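# Spread the towel flat on the table, away from basket

## Task

Lay the towel out smooth as a single unfolded layer, with all of it resting on the table top and, viewed from directly overhead, not overlapping the basket anywhere; the basket must end up standing upright with its entire base on the table; then release the towel and move the hands away from it.

## Robot and tools

Robot: two arms, left_arm and right_arm, each ending in a five-finger hand (left_arm has a left hand, the mirror image of the right). Bases in the scene frame: left_arm at (+0.006, +0.280, -0.001) m, right_arm at (-0.004, -0.245, +0.001) m, both facing nearly straight out. A floor post stands behind the arms and a camera stand sits between them just behind the bases; do not strike either.

Frame: scene frame, origin at table-top height midway between the arms, +x out over the table, +z up, +y toward left_arm. Positions are metres. All hand poses, velocities and targets use this frame.

Hand point: a point fixed to the palm, about 0.15 m out from the wrist flange and 0.05 m in front of the palm. Its +z runs along the straight fingers, +y points out of the palm, +x runs across the palm away from the thumb on the right hand and toward the thumb on the left hand. Straight fingers extend 0.06 to 0.07 m past the point and lie 0.06 m behind it along -y. A wrist bracket on the little-finger side can collide with things.

Row layout (28 numbers, each in [-1, 1], always all 28 even if one arm is idle): left_arm dx, dy, dz, rx, ry, rz, then left hand little, ring, middle, index, thumb_bend, thumb_turn, force_limit, speed; then the same 14 for right_arm. dx to rz are an offset, not a pose: counted from that arm's Hand target at the start of the action (every row of an action counts from that same start, not from the previous row), along scene axes; 1.0 equals 0.6 m or 180 degrees; rx, ry, rz form one rotation vector turning about the Hand target's position. Six zeros means no new pose request. The six finger numbers are absolute targets: -1 open/straight, +1 closed/curled; thumb_turn -1 puts the thumb beside the palm, +1 in front of it, opposite the fingers. force_limit maps -1..+1 to roughly 0..10 N at the fingertip (0..15 N for the two thumb motors). speed rises from near 0 at -1 to full at +0.48 and stays full up to +1. To leave a hand unchanged, resend the eight numbers last carried out for it; if none yet, send its hand_measured six values plus hand_force_limit and hand_speed. For a gentle closing use speed -0.94 or lower. Thumb and fingers wrap objects about 0.035 to 0.065 m thick; thumb tip against the index pad can pinch thin light things like cloth.

Tools:
- execute_actions(actions, cameras): actions is a list of actions; each action is up to 15 rows, one per 1/30 s step, and a short action repeats its last row to step 15. Images come back only when actions is [] or cameras names some ("all" for every one).
- move(target, speed, blend, blocking, cameras): target is one 28-number row or a list of up to 15 rows; every arm offset in every row counts from the Hand target at the move's start, not from the preceding row. Paths are straight, end together, and are capped at 10 s. speed is m/s, 0.002 to 4.3, default 0.25 (turning at twice that in rad/s); one value or one per target. blend in metres rounds corners of a list (0 stops at each). blocking=false returns after about 0.5 s while the move continues. Moves do not avoid obstacles or the other arm. The extra move: line reports done, off_target, moving, held or fault, plus limits=paced (pose clipped) or limits=held (steps withheld).
- wait(seconds): 0 to 3600; runs the scene without new commands; a running move carries on.
- stop(): brakes a running move; braking needs some distance.
- zoom_image(camera, region): region [x0, y0, x1, y1] in pixels of that camera's latest image, at most 504 by 504.
- show_instructions(): displays the reference pages.
- finished_scene(scene): ends the scene for good (scene is 1, optional).

Cameras: cam_head_left, cam_head_right, cam_high, cam_low, cam_left_wrist, cam_right_wrist, each 672x504.

Results: end_effector_position (m) and end_effector_quat_wxyz per hand point; Hand target, the last commanded pose after clipping, which the next offsets start from; joint positions, velocities (may be omitted when within noise) and torques; hand_measured, hand_stopped_by (moving, target, force, stalled, fault), hand_load_n (positive when pushed open; a lost grip shows as load near 0), hand_force_limit, hand_speed. The hand often rests 1 to 3 cm (sometimes 5 cm) short of the target, usually lower, which is not a contact sign; send the missing distance as a further offset if needed. Orientation commands are clipped to within 40 degrees of the current orientation each step.

Cautions: do not let the towel or basket leave the table, and do not tip the basket. Avoid drops, releasing moving items, fast impacts and hard presses; slower motions touch more softly. Never let the hands or arms hit each other, nor close one hand on the other's fingers. A blocked arm keeps pushing until commanded back past its hand point. Holding loads, stretched arms or unreachable targets heat motors: MOTOR HOT appears at 85 °C and at 100 °C the arm goes limp for 30 to 60 s. Avoid steering the wrist near the arm's own base axis, where the arm can swing suddenly. When finished, open the hands, lift them away from the towel, then call finished_scene.

Each tool is called after "Emit:" as a command line: name --argument value for each argument, lists and objects as JSON in quotes; but a table of rows of numbers goes row by row, as --pt "numbers of a row", without its own name.

Reference images:

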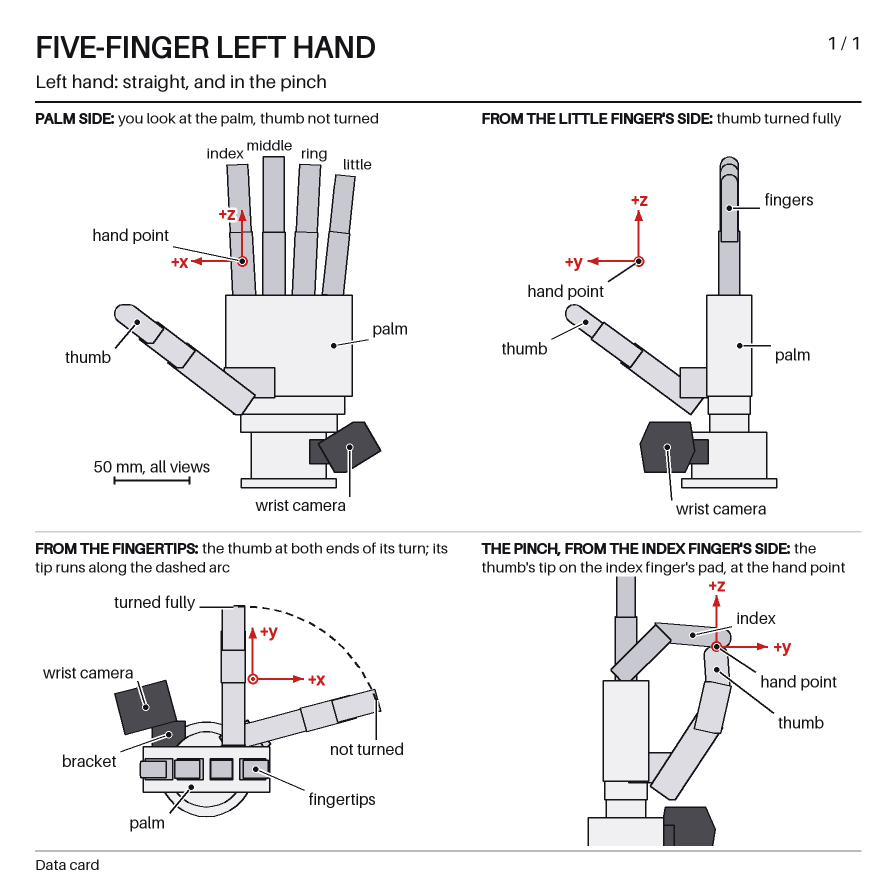

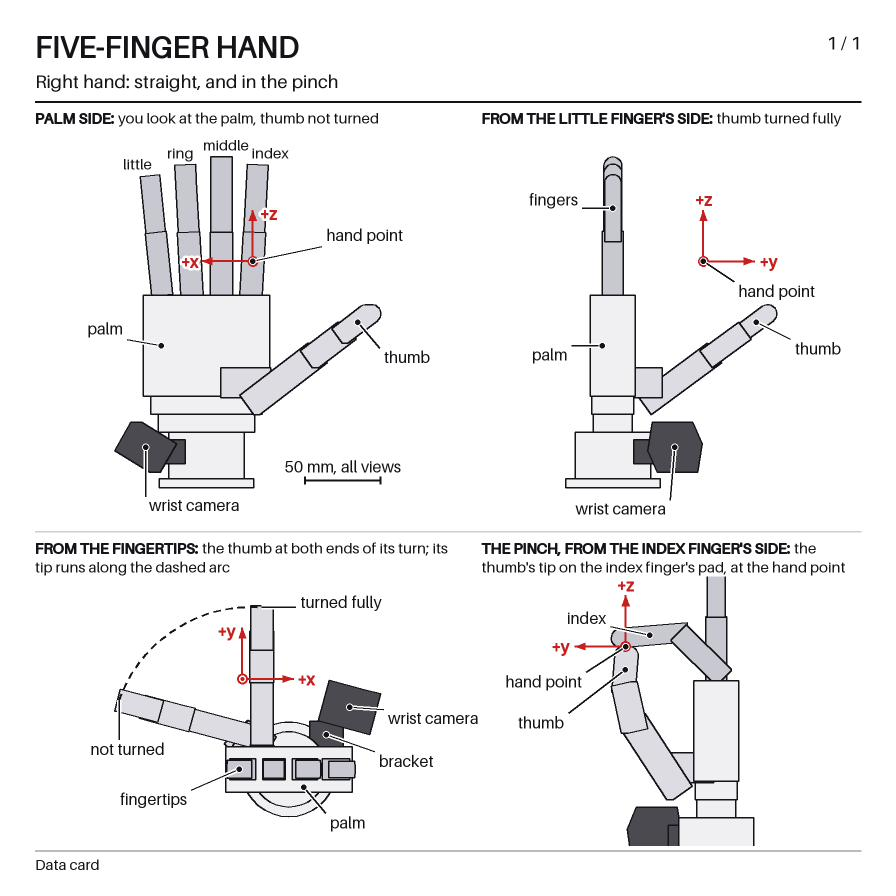

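## Session

Emit:
execute_actions --actions '[]'

Scene clock: 0.00 s.
left_arm: end_effector_position=(+0.5360, -0.2109, +0.3107) hand_measured=(-1.000, -1.000, -1.000, -1.000, -1.000, -1.000) hand_load_n=(+0.0, +0.0, +0.0, +0.0, +0.0, +0.0) hand_stopped_by=(target, target, target, target, target, target) hand_force_limit=0.00 hand_speed=-0.80 end_effector_quat_wxyz=(+0.120, +0.425, -0.608, +0.660) | right_arm: end_effector_position=(+0.7013, -0.3819, +0.3726) hand_measured=(-1.000, -1.000, -1.000, -1.000, -1.000, -1.000) hand_load_n=(+0.0, +0.0, +0.0, +0.5, +0.0, +0.0) hand_stopped_by=(target, target, target, target, target, target) hand_force_limit=0.00 hand_speed=-0.80 end_effector_quat_wxyz=(+0.046, +0.486, -0.571, +0.660)
Joint positions: left_arm=[-0.463 1.744 1.394 0.226 0.62 -0.717] | right_arm=[0.054 1.756 1.717 -0.18 0.963 -0.593]
Joint velocities: within noise
Joint torques (N m): no reading
Heat: left arm: hottest waist 34 °C; right arm: hottest wrist roll 28 °C.
Hand target: left_arm +0.5397, -0.2130, +0.3199; -0.117, -0.418, +0.606, -0.666 | right_arm +0.7035, -0.3818, +0.3933; +0.034, +0.472, -0.572, +0.670

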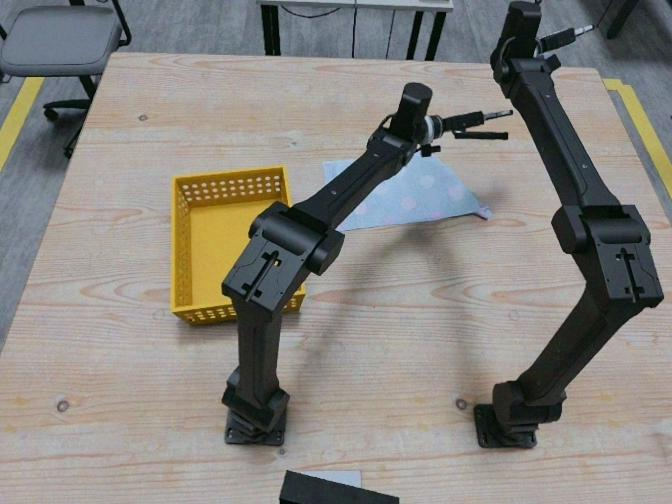

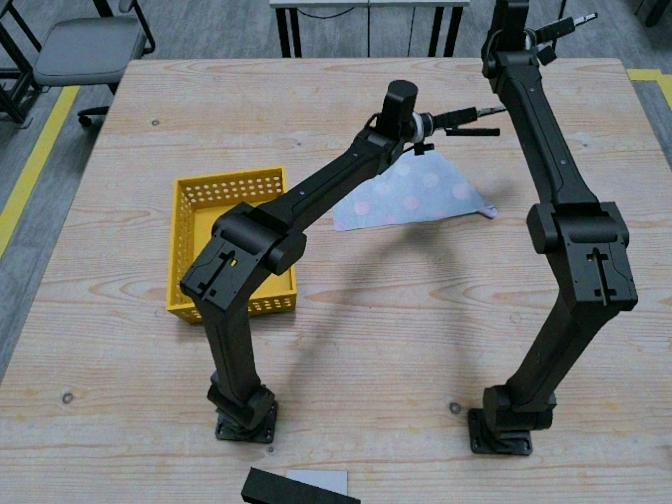

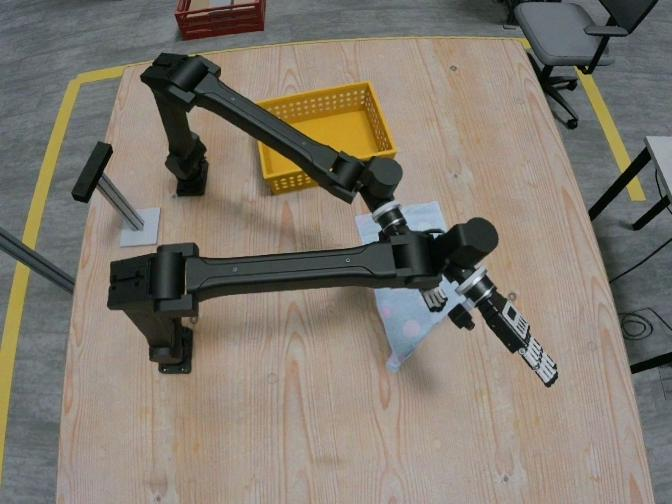

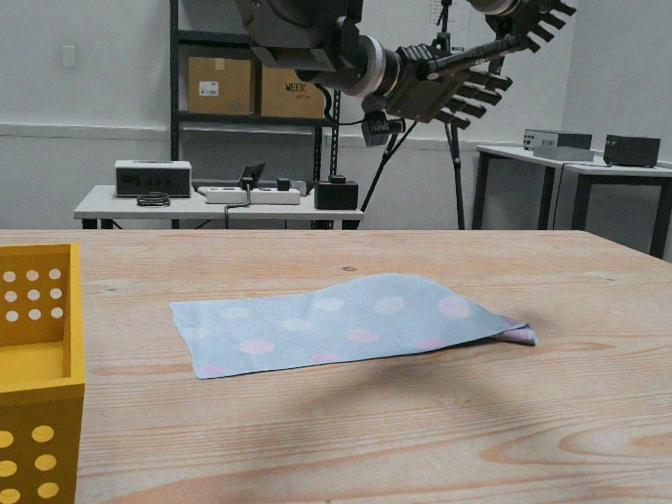

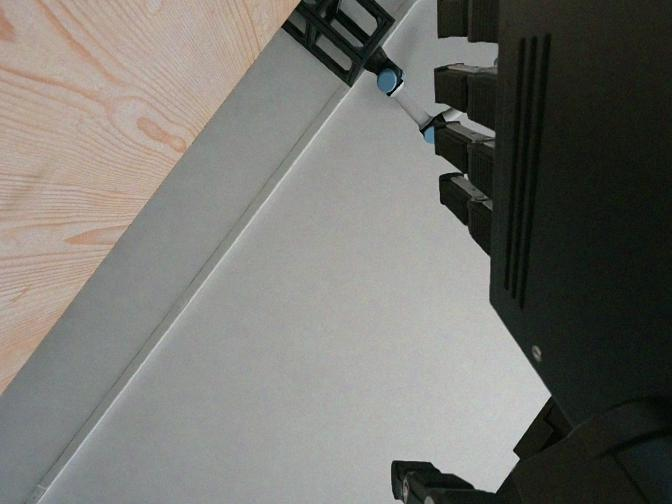

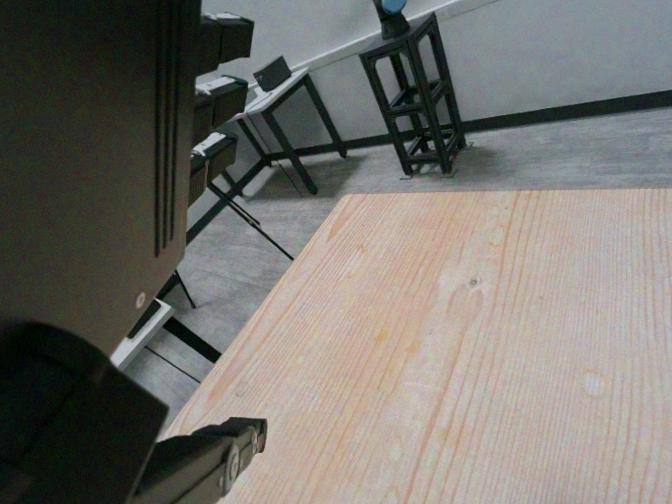

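Emit:
move --target '[-0.3, 0.85, 0.13, 0,0,0.3, -1,-1,-1,-1,-1,-1,0,-0.8, -0.55,-0.2,0.0,0,0,0,-1,-1,-1,-1,-1,-1,0,-0.8]' --speed 0.25 --cameras '["all"]'

Scene clock: 30.00 s.
left_arm: end_effector_position=(+0.3713, +0.2148, +0.3784) hand_measured=(-1.000, -1.000, -1.000, -1.000, -1.000, -1.000) hand_load_n=(-0.5, +0.0, +0.0, +0.0, +0.0, +0.0) hand_stopped_by=(target, target, target, target, target, target) hand_force_limit=0.00 hand_speed=-0.80 end_effector_quat_wxyz=(-0.116, +0.632, -0.408, +0.649) | right_arm: end_effector_position=(+0.3792, -0.4994, +0.3975) hand_measured=(-1.000, -1.000, -1.000, -1.000, -1.000, -1.000) hand_load_n=(+0.0, +0.0, +0.0, +0.0, +0.0, +0.0) hand_stopped_by=(target, target, target, target, target, target) hand_force_limit=0.00 hand_speed=-0.80 end_effector_quat_wxyz=(+0.026, +0.467, -0.572, +0.674)
Joint positions: left_arm=[0.362 0.683 0.717 -0.205 0.696 -0.71] | right_arm=[-0.306 0.913 0.953 -0.15 0.602 -0.662]
Joint torques (N m): left_arm=[12.75 -5.19 9.63 1.85 0.23 0.09] | right_arm=[-1.03 -7.06 9.65 1.66 -0.2 -0.09]
Heat: left arm: hottest waist 33 °C; right arm: hottest elbow 29 °C.
Hand target: left_arm +0.3597, +0.2970, +0.3979; -0.198, +0.648, -0.350, +0.647 | right_arm +0.3735, -0.5018, +0.3934; +0.034, +0.472, -0.572, +0.670
Off the commanded pose: left_arm 0.085 m, 12 deg | right_arm 0.008 m, 1 deg.
move: off_target (left_arm)
cam_left_wrist: T_world_to_cam=[[0.32435, 0.49454, 0.80637, -0.53429], [-0.66186, -0.49039, 0.56697, 0.14172], [0.67582, -0.7176, 0.16825, -0.05321]] pos_world=[0.30305, 0.29554, 0.35944]
cam_right_wrist: T_world_to_cam=[[-0.68492, -0.50069, -0.52933, 0.22521], [-0.0312, 0.74597, -0.66524, 0.64282], [0.72795, -0.43912, -0.52655, -0.17243]] pos_world=[0.29982, -0.44248, 0.45605]

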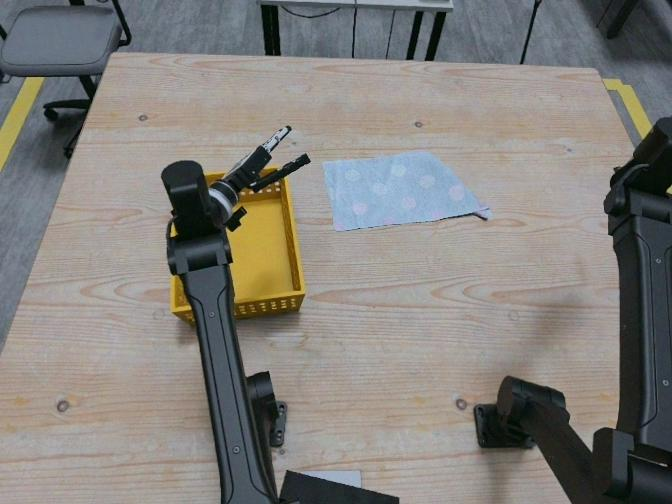

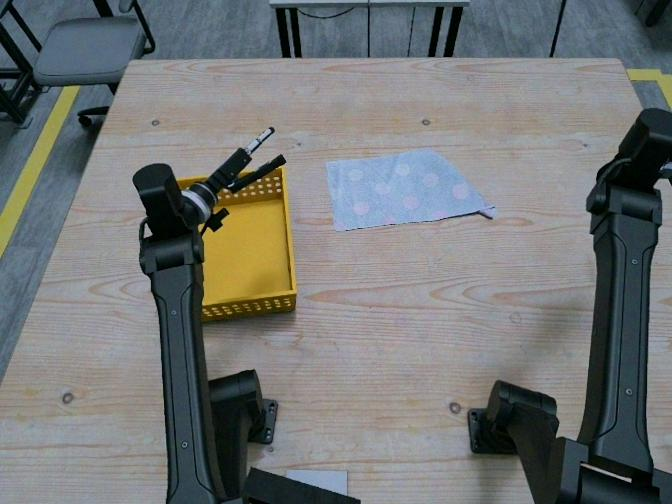

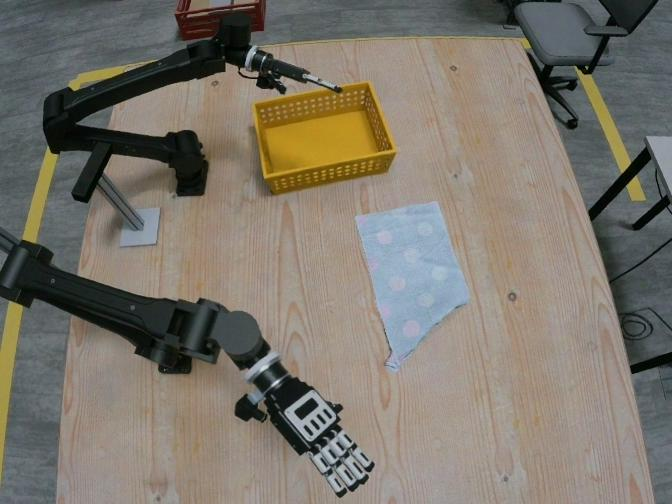

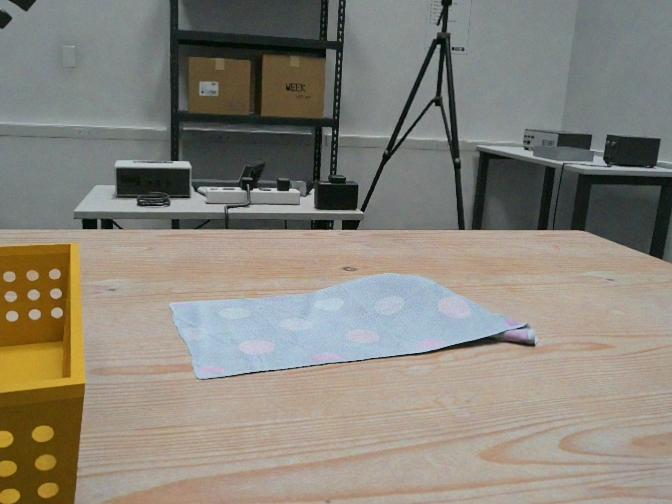

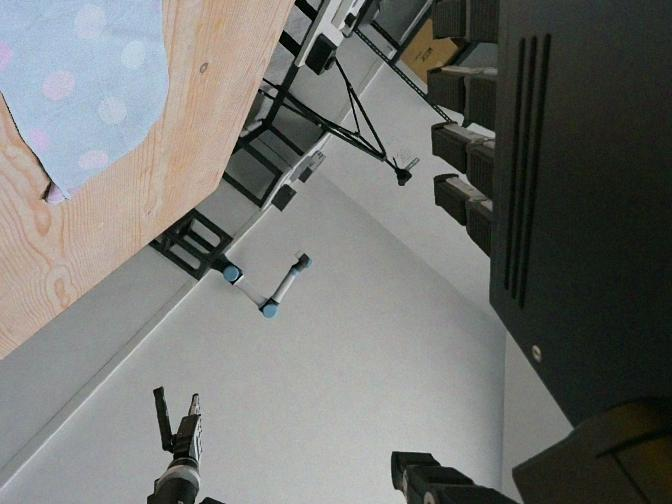

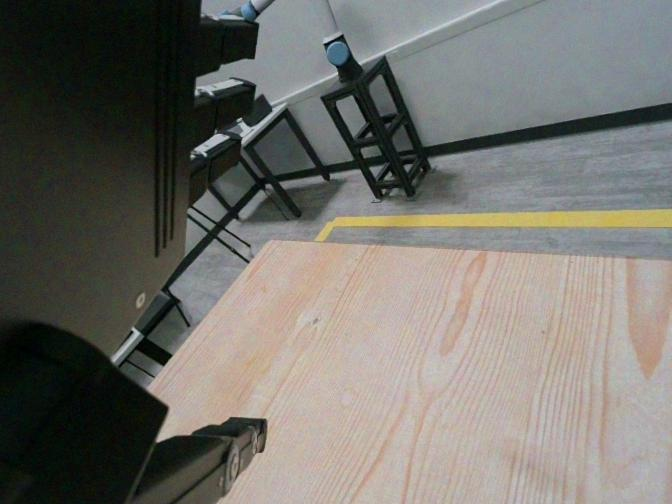

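Emit:
zoom_image --camera "cam_high" --region '[20, 0, 270, 260]'

Emit:
zoom_image --camera "cam_head_left" --region '[290, 120, 530, 260]'

Emit:
zoom_image --camera "cam_high" --region '[330, 180, 500, 390]'

Emit:
zoom_image --camera "cam_low" --region '[150, 250, 560, 400]'

Scaled by 1.938 from the camera's image (finer frame: 960x720).

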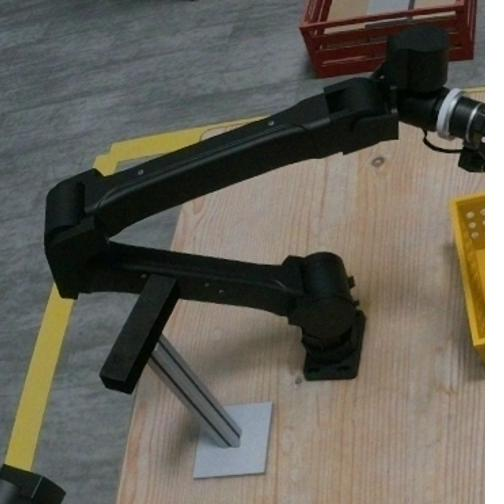

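Scaled by 2.100 from the camera's image (finer frame: 960x720).

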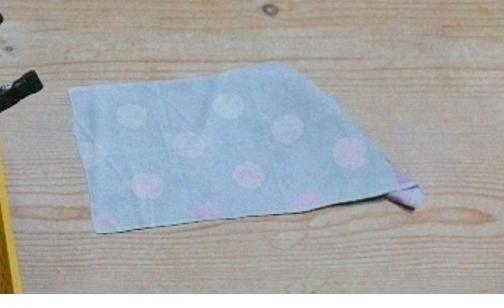

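Scaled by 2.400 from the camera's image (finer frame: 960x720).

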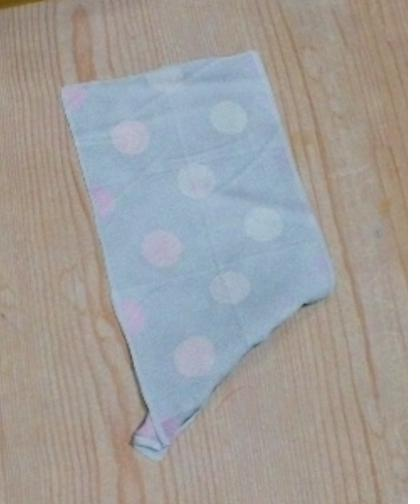

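Scaled by 1.229 from the camera's image (finer frame: 960x720).

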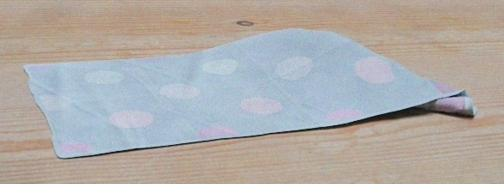

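Emit:
move --pt "0.3 -0.2 0 0 0 0 -1 -1 -1 -1 -1 -1 0 -0.8 0.19 0.116 -0.29 0.287 0.095 0.173 -1 -1 -1 -1 -1 -1 0 -0.8" --pt "0.43 0.2 -0.05 0 0 0 -1 -1 -1 -1 -1 -1 0 -0.8 0.19 0.116 -0.29 0.287 0.095 0.173 -1 -1 -1 -1 -1 -1 0 -0.8" --speed 0.2 --blend '[0.03,0]' --cameras '["all"]'

Scene clock: 86.40 s.
left_arm: end_effector_position=(+0.6076, +0.4116, +0.3480) hand_measured=(-1.000, -1.000, -1.000, -1.000, -1.000, -1.000) hand_load_n=(+0.0, -0.5, +0.0, +0.0, +0.0, -0.5) hand_stopped_by=(target, target, target, target, target, target) hand_force_limit=0.00 hand_speed=-0.80 end_effector_quat_wxyz=(-0.181, +0.666, -0.343, +0.638) | right_arm: end_effector_position=(+0.4727, -0.4191, +0.1931) hand_measured=(-1.000, -1.000, -1.000, -1.000, -1.000, -1.000) hand_load_n=(+0.0, +0.0, +0.0, +0.0, +0.0, +0.0) hand_stopped_by=(target, target, target, target, target, target) hand_force_limit=0.00 hand_speed=-0.80 end_effector_quat_wxyz=(-0.259, +0.667, -0.652, +0.249)
Joint positions: left_arm=[0.554 1.463 1.166 0.139 0.692 -0.718] | right_arm=[-0.473 1.401 1.187 -0.69 -0.339 -0.392]
Joint torques (N m): left_arm=[-1.55 -9.99 12.21 2.8 0.22 0.09] | right_arm=[-1.26 -12.04 14.39 1.07 -0.48 0.07]
Heat: left arm: hottest waist 34 °C; right arm: hottest elbow 30 °C.
Hand target: left_arm +0.6176, +0.4172, +0.3678; -0.198, +0.648, -0.350, +0.647 | right_arm +0.4875, -0.4322, +0.2192; -0.265, +0.660, -0.649, +0.268
Off the commanded pose: left_arm 0.023 m, 3 deg | right_arm 0.033 m, 2 deg.
move: off_target (left_arm, right_arm)
cam_left_wrist: T_world_to_cam=[[0.21353, 0.54953, 0.80773, -0.63968], [-0.55807, -0.61, 0.56254, 0.39959], [0.80185, -0.57089, 0.17643, -0.20632]] pos_world=[0.52503, 0.47748, 0.3283]
cam_right_wrist: T_world_to_cam=[[-0.67917, -0.29896, -0.67033, 0.33028], [-0.58064, 0.77751, 0.24153, 0.54761], [0.44898, 0.55326, -0.70166, 0.26872]] pos_world=[0.42163, -0.4757, 0.27768]

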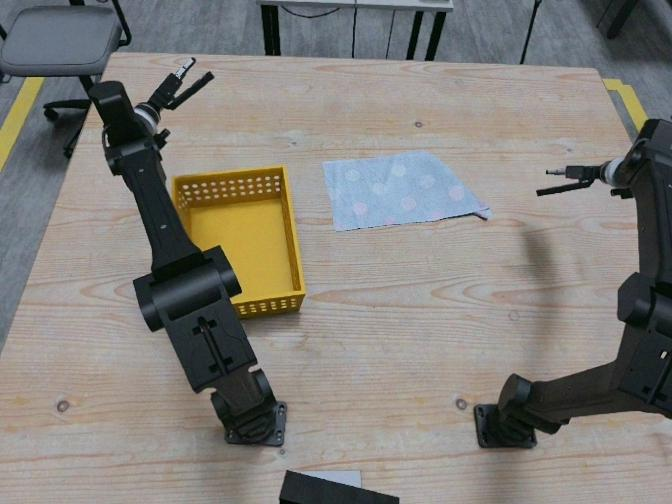

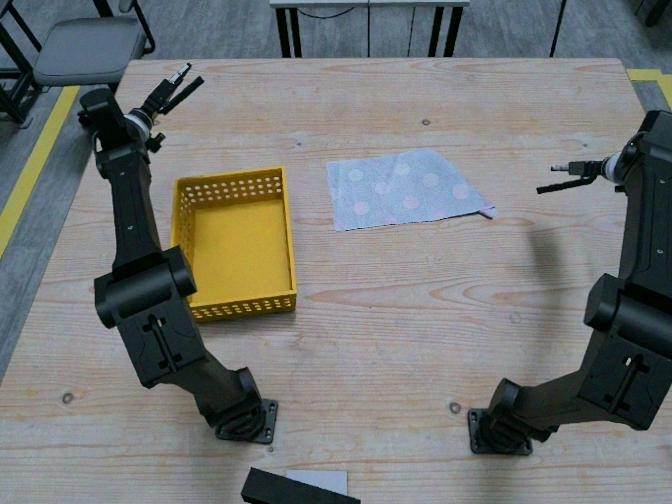

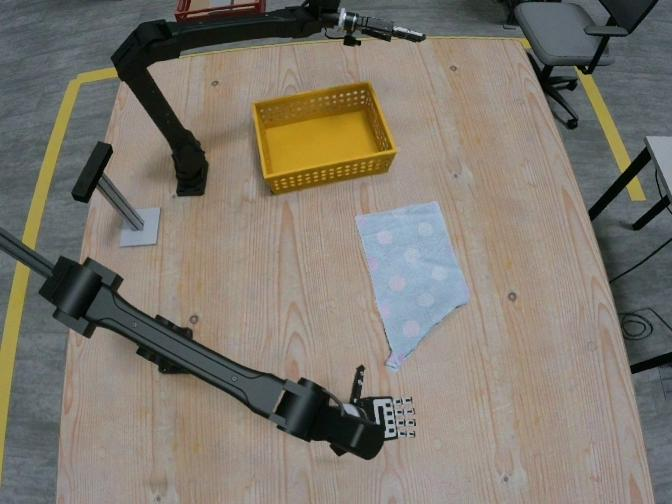

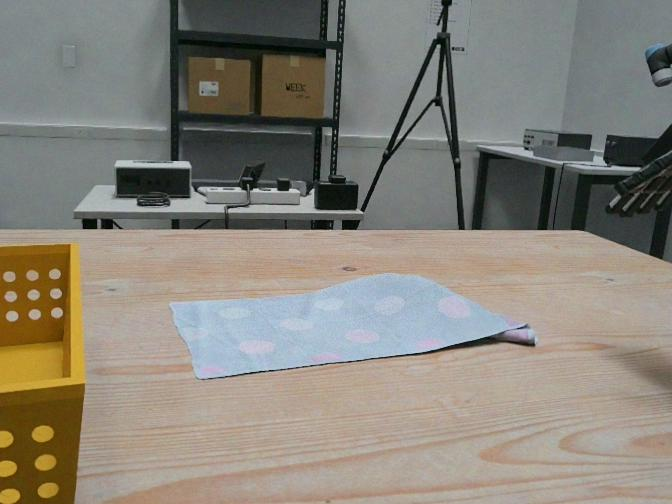

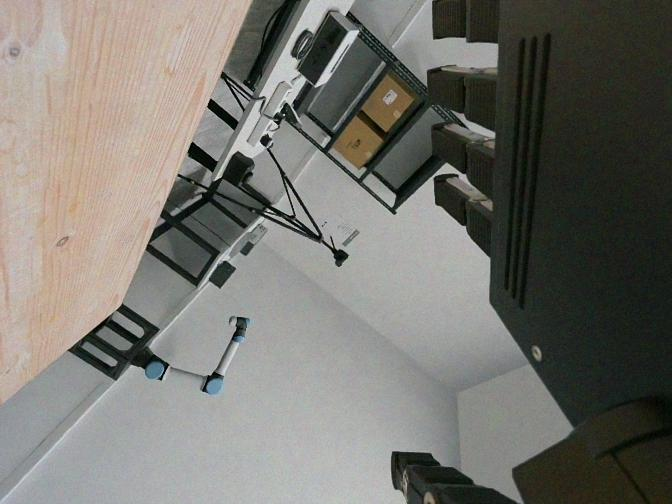

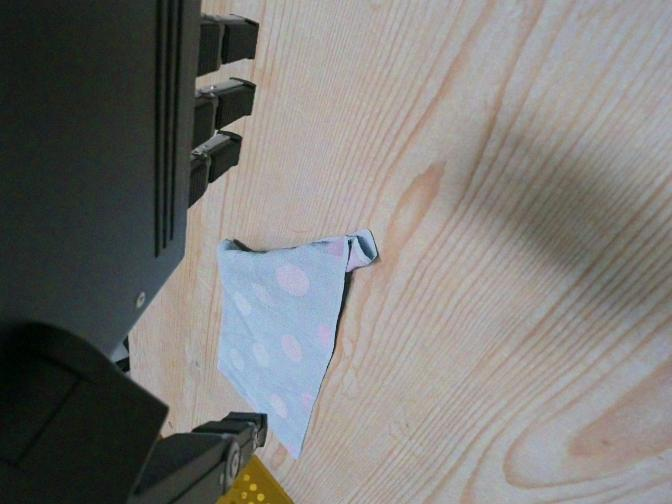

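Emit:
zoom_image --camera "cam_right_wrist" --region '[190, 200, 410, 480]'

Scaled by 1.800 from the camera's image (finer frame: 960x720).

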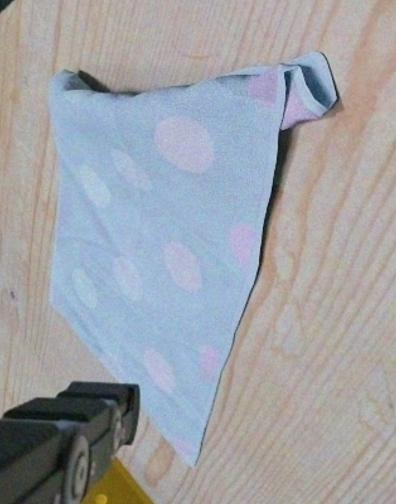

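Emit:
zoom_image --camera "cam_high" --region '[400, 190, 480, 270]'

Emit:
zoom_image --camera "cam_high" --region '[370, 290, 480, 380]'

Emit:
zoom_image --camera "cam_head_left" --region '[310, 140, 420, 240]'

Emit:
zoom_image --camera "cam_head_left" --region '[400, 140, 510, 240]'

Emit:
zoom_image --camera "cam_low" --region '[350, 260, 550, 390]'

Emit:
zoom_image --camera "cam_low" --region '[150, 270, 350, 400]'

Scaled by 6.300 from the camera's image (finer frame: 960x720).

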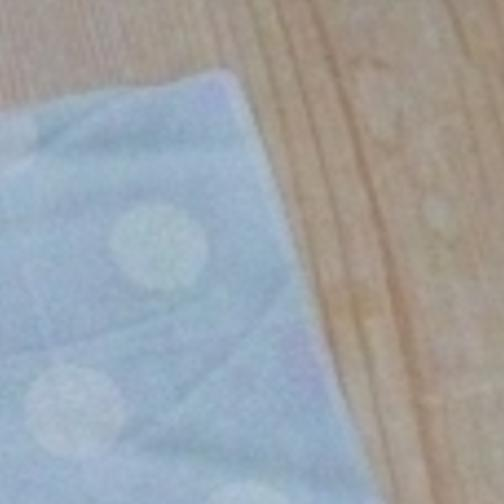

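Scaled by 4.582 from the camera's image (finer frame: 960x720).

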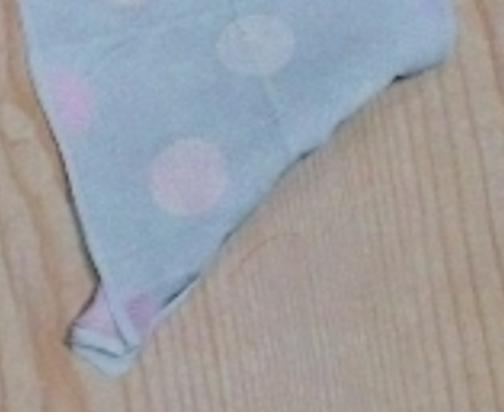

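Scaled by 4.582 from the camera's image (finer frame: 960x720).

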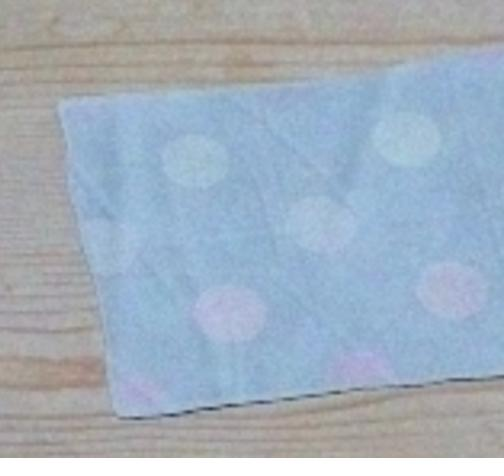

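Scaled by 4.582 from the camera's image (finer frame: 960x720).

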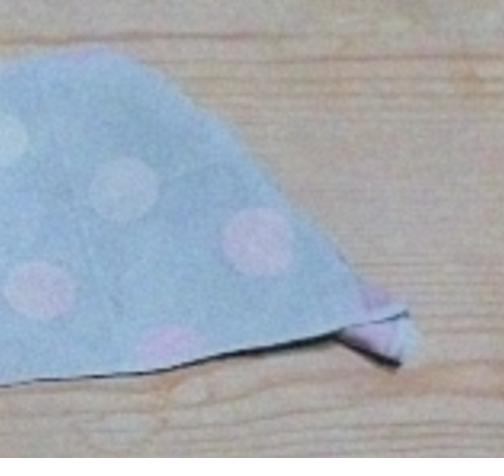

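Scaled by 2.520 from the camera's image (finer frame: 960x720).

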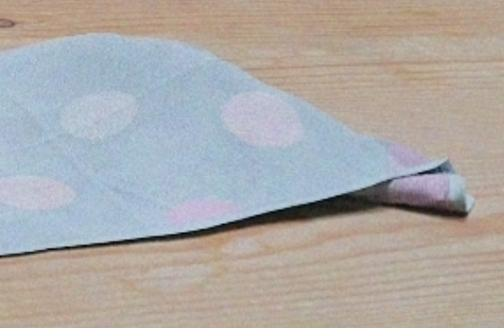

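Scaled by 2.520 from the camera's image (finer frame: 960x720).

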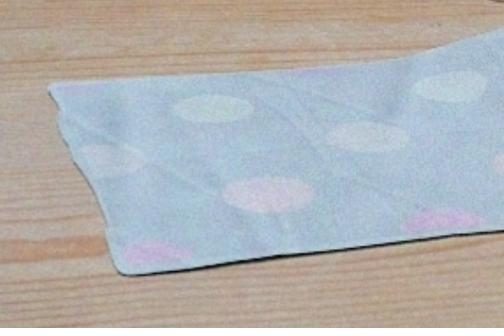

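Emit:
move --pt "0 0 0 0 0 0 -1 -1 -1 -1 -1 -1 0 -0.8 0 0 0 0 0 0 -1 -1 -1 -1 -0.3 1 0 0" --pt "0 0 0 0 0 0 -1 -1 -1 -1 -1 -1 0 -0.8 0.08 0.12 -0.12 0 0 0 0.8 0.8 -0.1 -0.1 -0.3 1 0 0" --speed 0.15 --cameras '["all"]'

Scene clock: 173.37 s.
left_arm: end_effector_position=(+0.6076, +0.4116, +0.3480) hand_measured=(-1.000, -1.000, -1.000, -1.000, -1.000, -1.000) hand_load_n=(+0.0, +0.0, +0.0, +0.0, +0.0, +0.0) hand_stopped_by=(target, target, target, target, target, target) hand_force_limit=0.00 hand_speed=-0.80 end_effector_quat_wxyz=(-0.181, +0.666, -0.343, +0.638) | right_arm: end_effector_position=(+0.5310, -0.3620, +0.1491) hand_measured=(+0.800, +0.800, -0.100, -0.100, -0.300, +1.000) hand_load_n=(+0.0, +0.0, +0.0, +0.0, +0.0, +0.0) hand_stopped_by=(target, target, target, target, target, target) hand_force_limit=0.00 hand_speed=0.00 end_effector_quat_wxyz=(-0.262, +0.662, -0.651, +0.264)
Joint positions: left_arm=[0.554 1.463 1.166 0.139 0.692 -0.718] | right_arm=[-0.305 1.492 1.149 -0.493 -0.221 -0.251]
Joint torques (N m): left_arm=[-1.55 -9.99 12.21 2.78 0.22 0.09] | right_arm=[0.15 -13.33 8.96 2.67 -0.23 0.08]
Heat: left arm: hottest elbow 34 °C; right arm: hottest elbow 34 °C.
Hand target: left_arm +0.6176, +0.4172, +0.3678; -0.198, +0.648, -0.350, +0.647 | right_arm +0.5356, -0.3602, +0.1474; -0.265, +0.660, -0.649, +0.268
Off the commanded pose: left_arm 0.023 m, 3 deg | right_arm 0.005 m, 1 deg.
move: done
cam_left_wrist: T_world_to_cam=[[0.21353, 0.54953, 0.80773, -0.63968], [-0.55807, -0.61, 0.56254, 0.39959], [0.80185, -0.57089, 0.17643, -0.20632]] pos_world=[0.52503, 0.47748, 0.3283]
cam_right_wrist: T_world_to_cam=[[-0.66495, -0.30105, -0.68353, 0.35119], [-0.57771, 0.78735, 0.21524, 0.55363], [0.47338, 0.53801, -0.69747, 0.16104]] pos_world=[0.47713, -0.41681, 0.23321]

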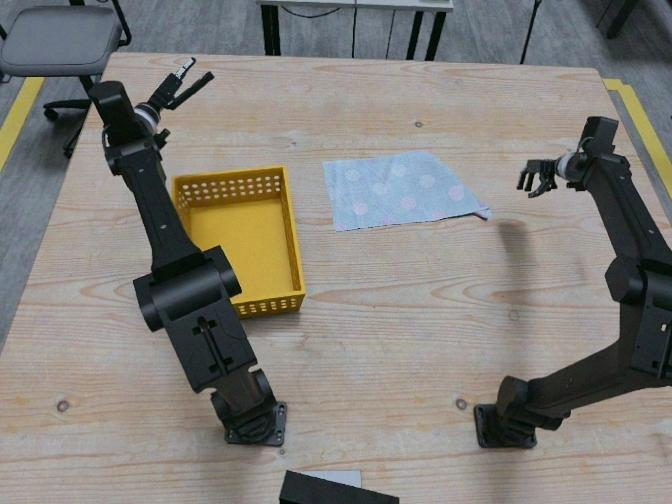

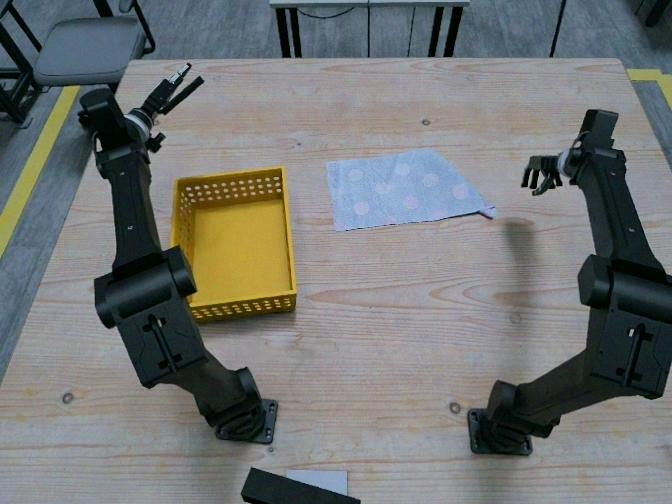

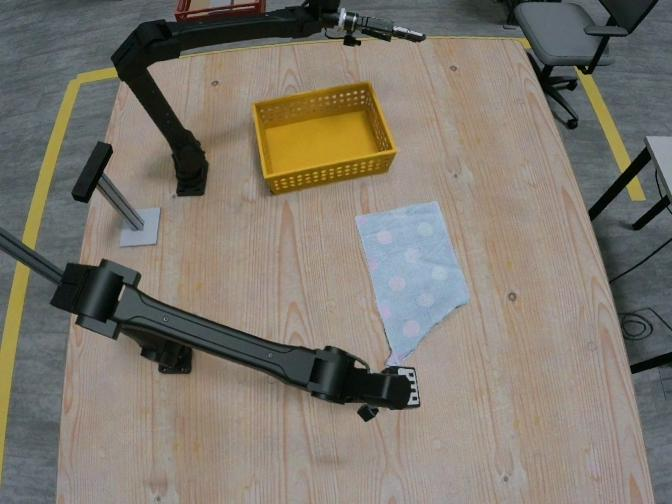

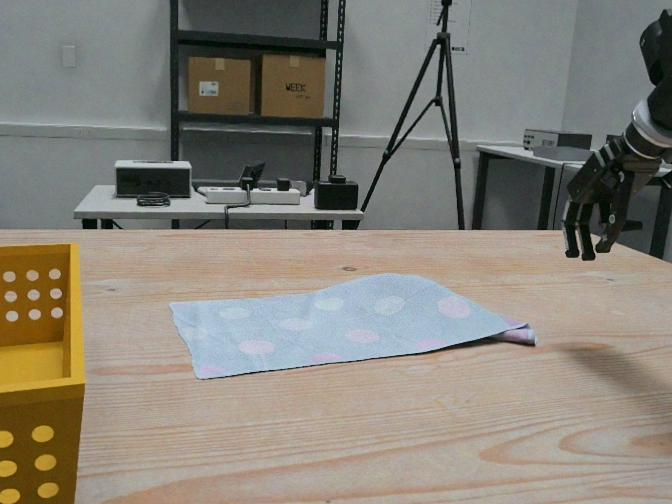

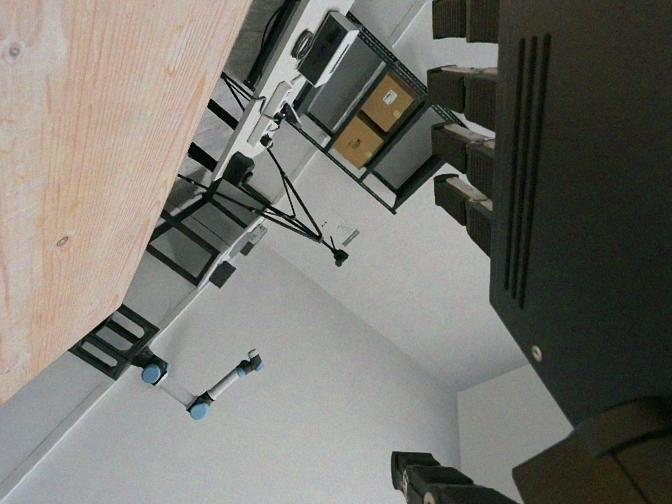

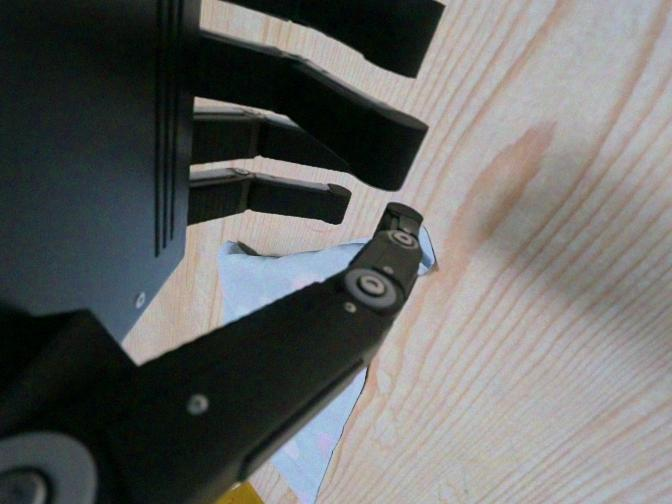

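Emit:
zoom_image --camera "cam_head_left" --region '[470, 130, 600, 230]'

Emit:
zoom_image --camera "cam_low" --region '[500, 130, 672, 360]'

Emit:
zoom_image --camera "cam_high" --region '[340, 320, 460, 440]'

Scaled by 3.877 from the camera's image (finer frame: 960x720).

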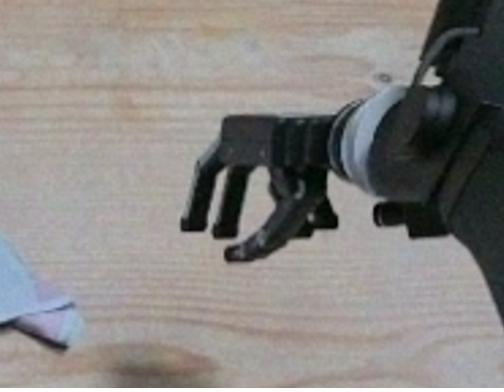

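Scaled by 2.191 from the camera's image (finer frame: 960x720).

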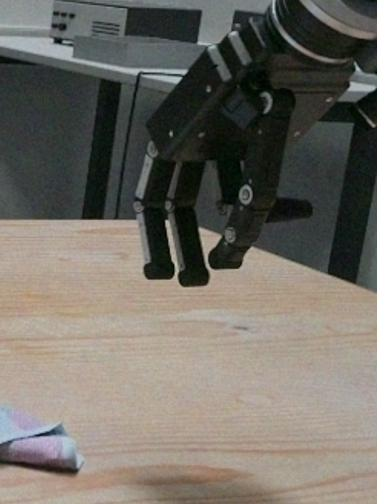

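Scaled by 4.200 from the camera's image (finer frame: 960x720).

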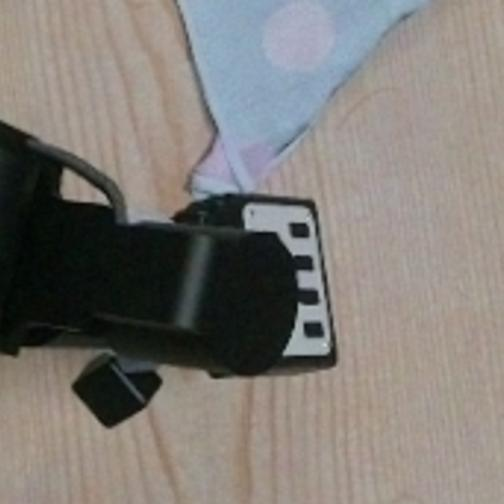

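Emit:
move --pt "0 0 0 0 0 0 -1 -1 -1 -1 -1 -1 0 -0.8 0.043 0.063 0 0 0 0 0.8 0.8 -0.1 -0.1 -0.3 1 0 0" --pt "0 0 0 0 0 0 -1 -1 -1 -1 -1 -1 0 -0.8 0.043 0.063 -0.12 0 0 0 0.8 0.8 -0.1 -0.1 -0.3 1 0 0" --speed 0.1 --cameras '["cam_head_left","cam_high","cam_low","cam_right_wrist"]'

Emit:
zoom_image --camera "cam_low" --region '[430, 230, 630, 380]'

Emit:
zoom_image --camera "cam_head_left" --region '[440, 140, 580, 240]'

Scene clock: 210.33 s.
left_arm: end_effector_position=(+0.6076, +0.4116, +0.3480) hand_measured=(-1.000, -1.000, -1.000, -1.000, -1.000, -1.000) hand_load_n=(+0.0, +0.0, +0.0, +0.0, +0.0, +0.0) hand_stopped_by=(target, target, target, target, target, target) hand_force_limit=0.00 hand_speed=-0.80 end_effector_quat_wxyz=(-0.181, +0.666, -0.343, +0.638) | right_arm: end_effector_position=(+0.5578, -0.3234, +0.0775) hand_measured=(+0.800, +0.800, -0.100, -0.100, -0.300, +1.000) hand_load_n=(+0.0, +0.0, +0.0, +0.0, +0.0, +0.5) hand_stopped_by=(target, target, target, target, target, target) hand_force_limit=0.00 hand_speed=0.00 end_effector_quat_wxyz=(-0.262, +0.663, -0.649, +0.264)
Joint positions: left_arm=[0.554 1.463 1.166 0.139 0.692 -0.718] | right_arm=[-0.211 1.611 1.079 -0.291 -0.159 -0.184]
Joint torques (N m): left_arm=[-1.55 -10.05 12.21 2.78 0.22 0.09] | right_arm=[-0.09 -14.27 8.25 2.66 -0.19 0.09]
Heat: left arm: hottest elbow 35 °C; right arm: hottest elbow 33 °C.
Hand target: left_arm +0.6176, +0.4172, +0.3678; -0.198, +0.648, -0.350, +0.647 | right_arm +0.5613, -0.3224, +0.0752; -0.265, +0.660, -0.649, +0.268
Off the commanded pose: left_arm 0.023 m, 3 deg | right_arm 0.004 m, 1 deg.
move: done
cam_right_wrist: T_world_to_cam=[[-0.66385, -0.30399, -0.68329, 0.33009], [-0.58013, 0.78591, 0.21398, 0.5552], [0.47196, 0.53845, -0.69809, 0.07859]] pos_world=[0.50413, -0.37831, 0.16161]

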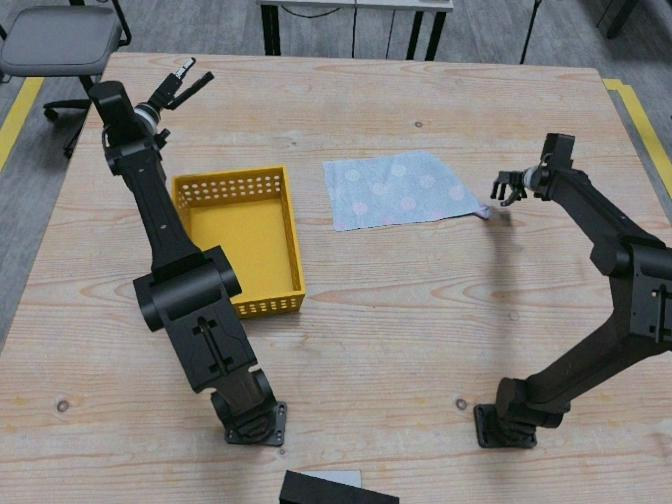

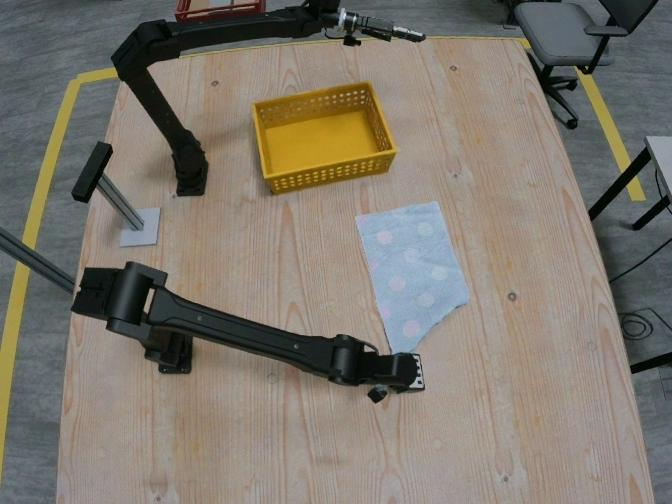

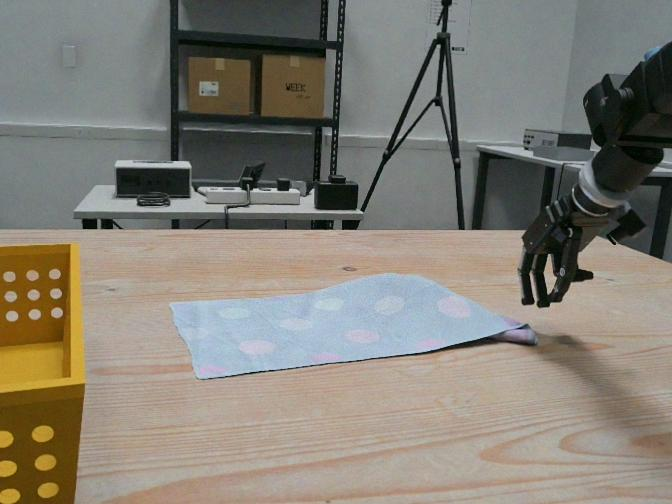

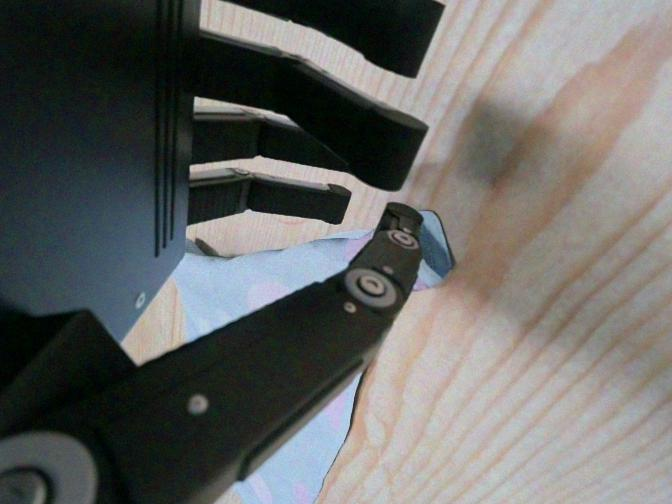

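Scaled by 2.520 from the camera's image (finer frame: 960x720).

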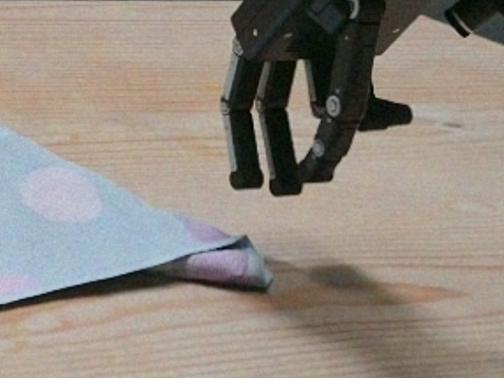

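Scaled by 3.600 from the camera's image (finer frame: 960x720).

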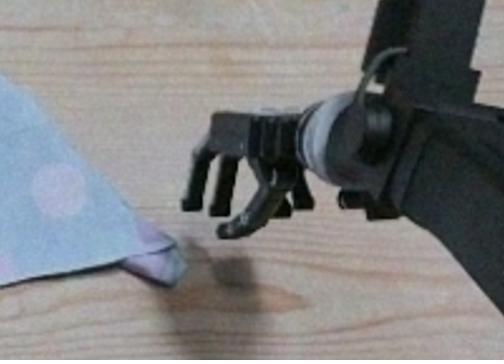

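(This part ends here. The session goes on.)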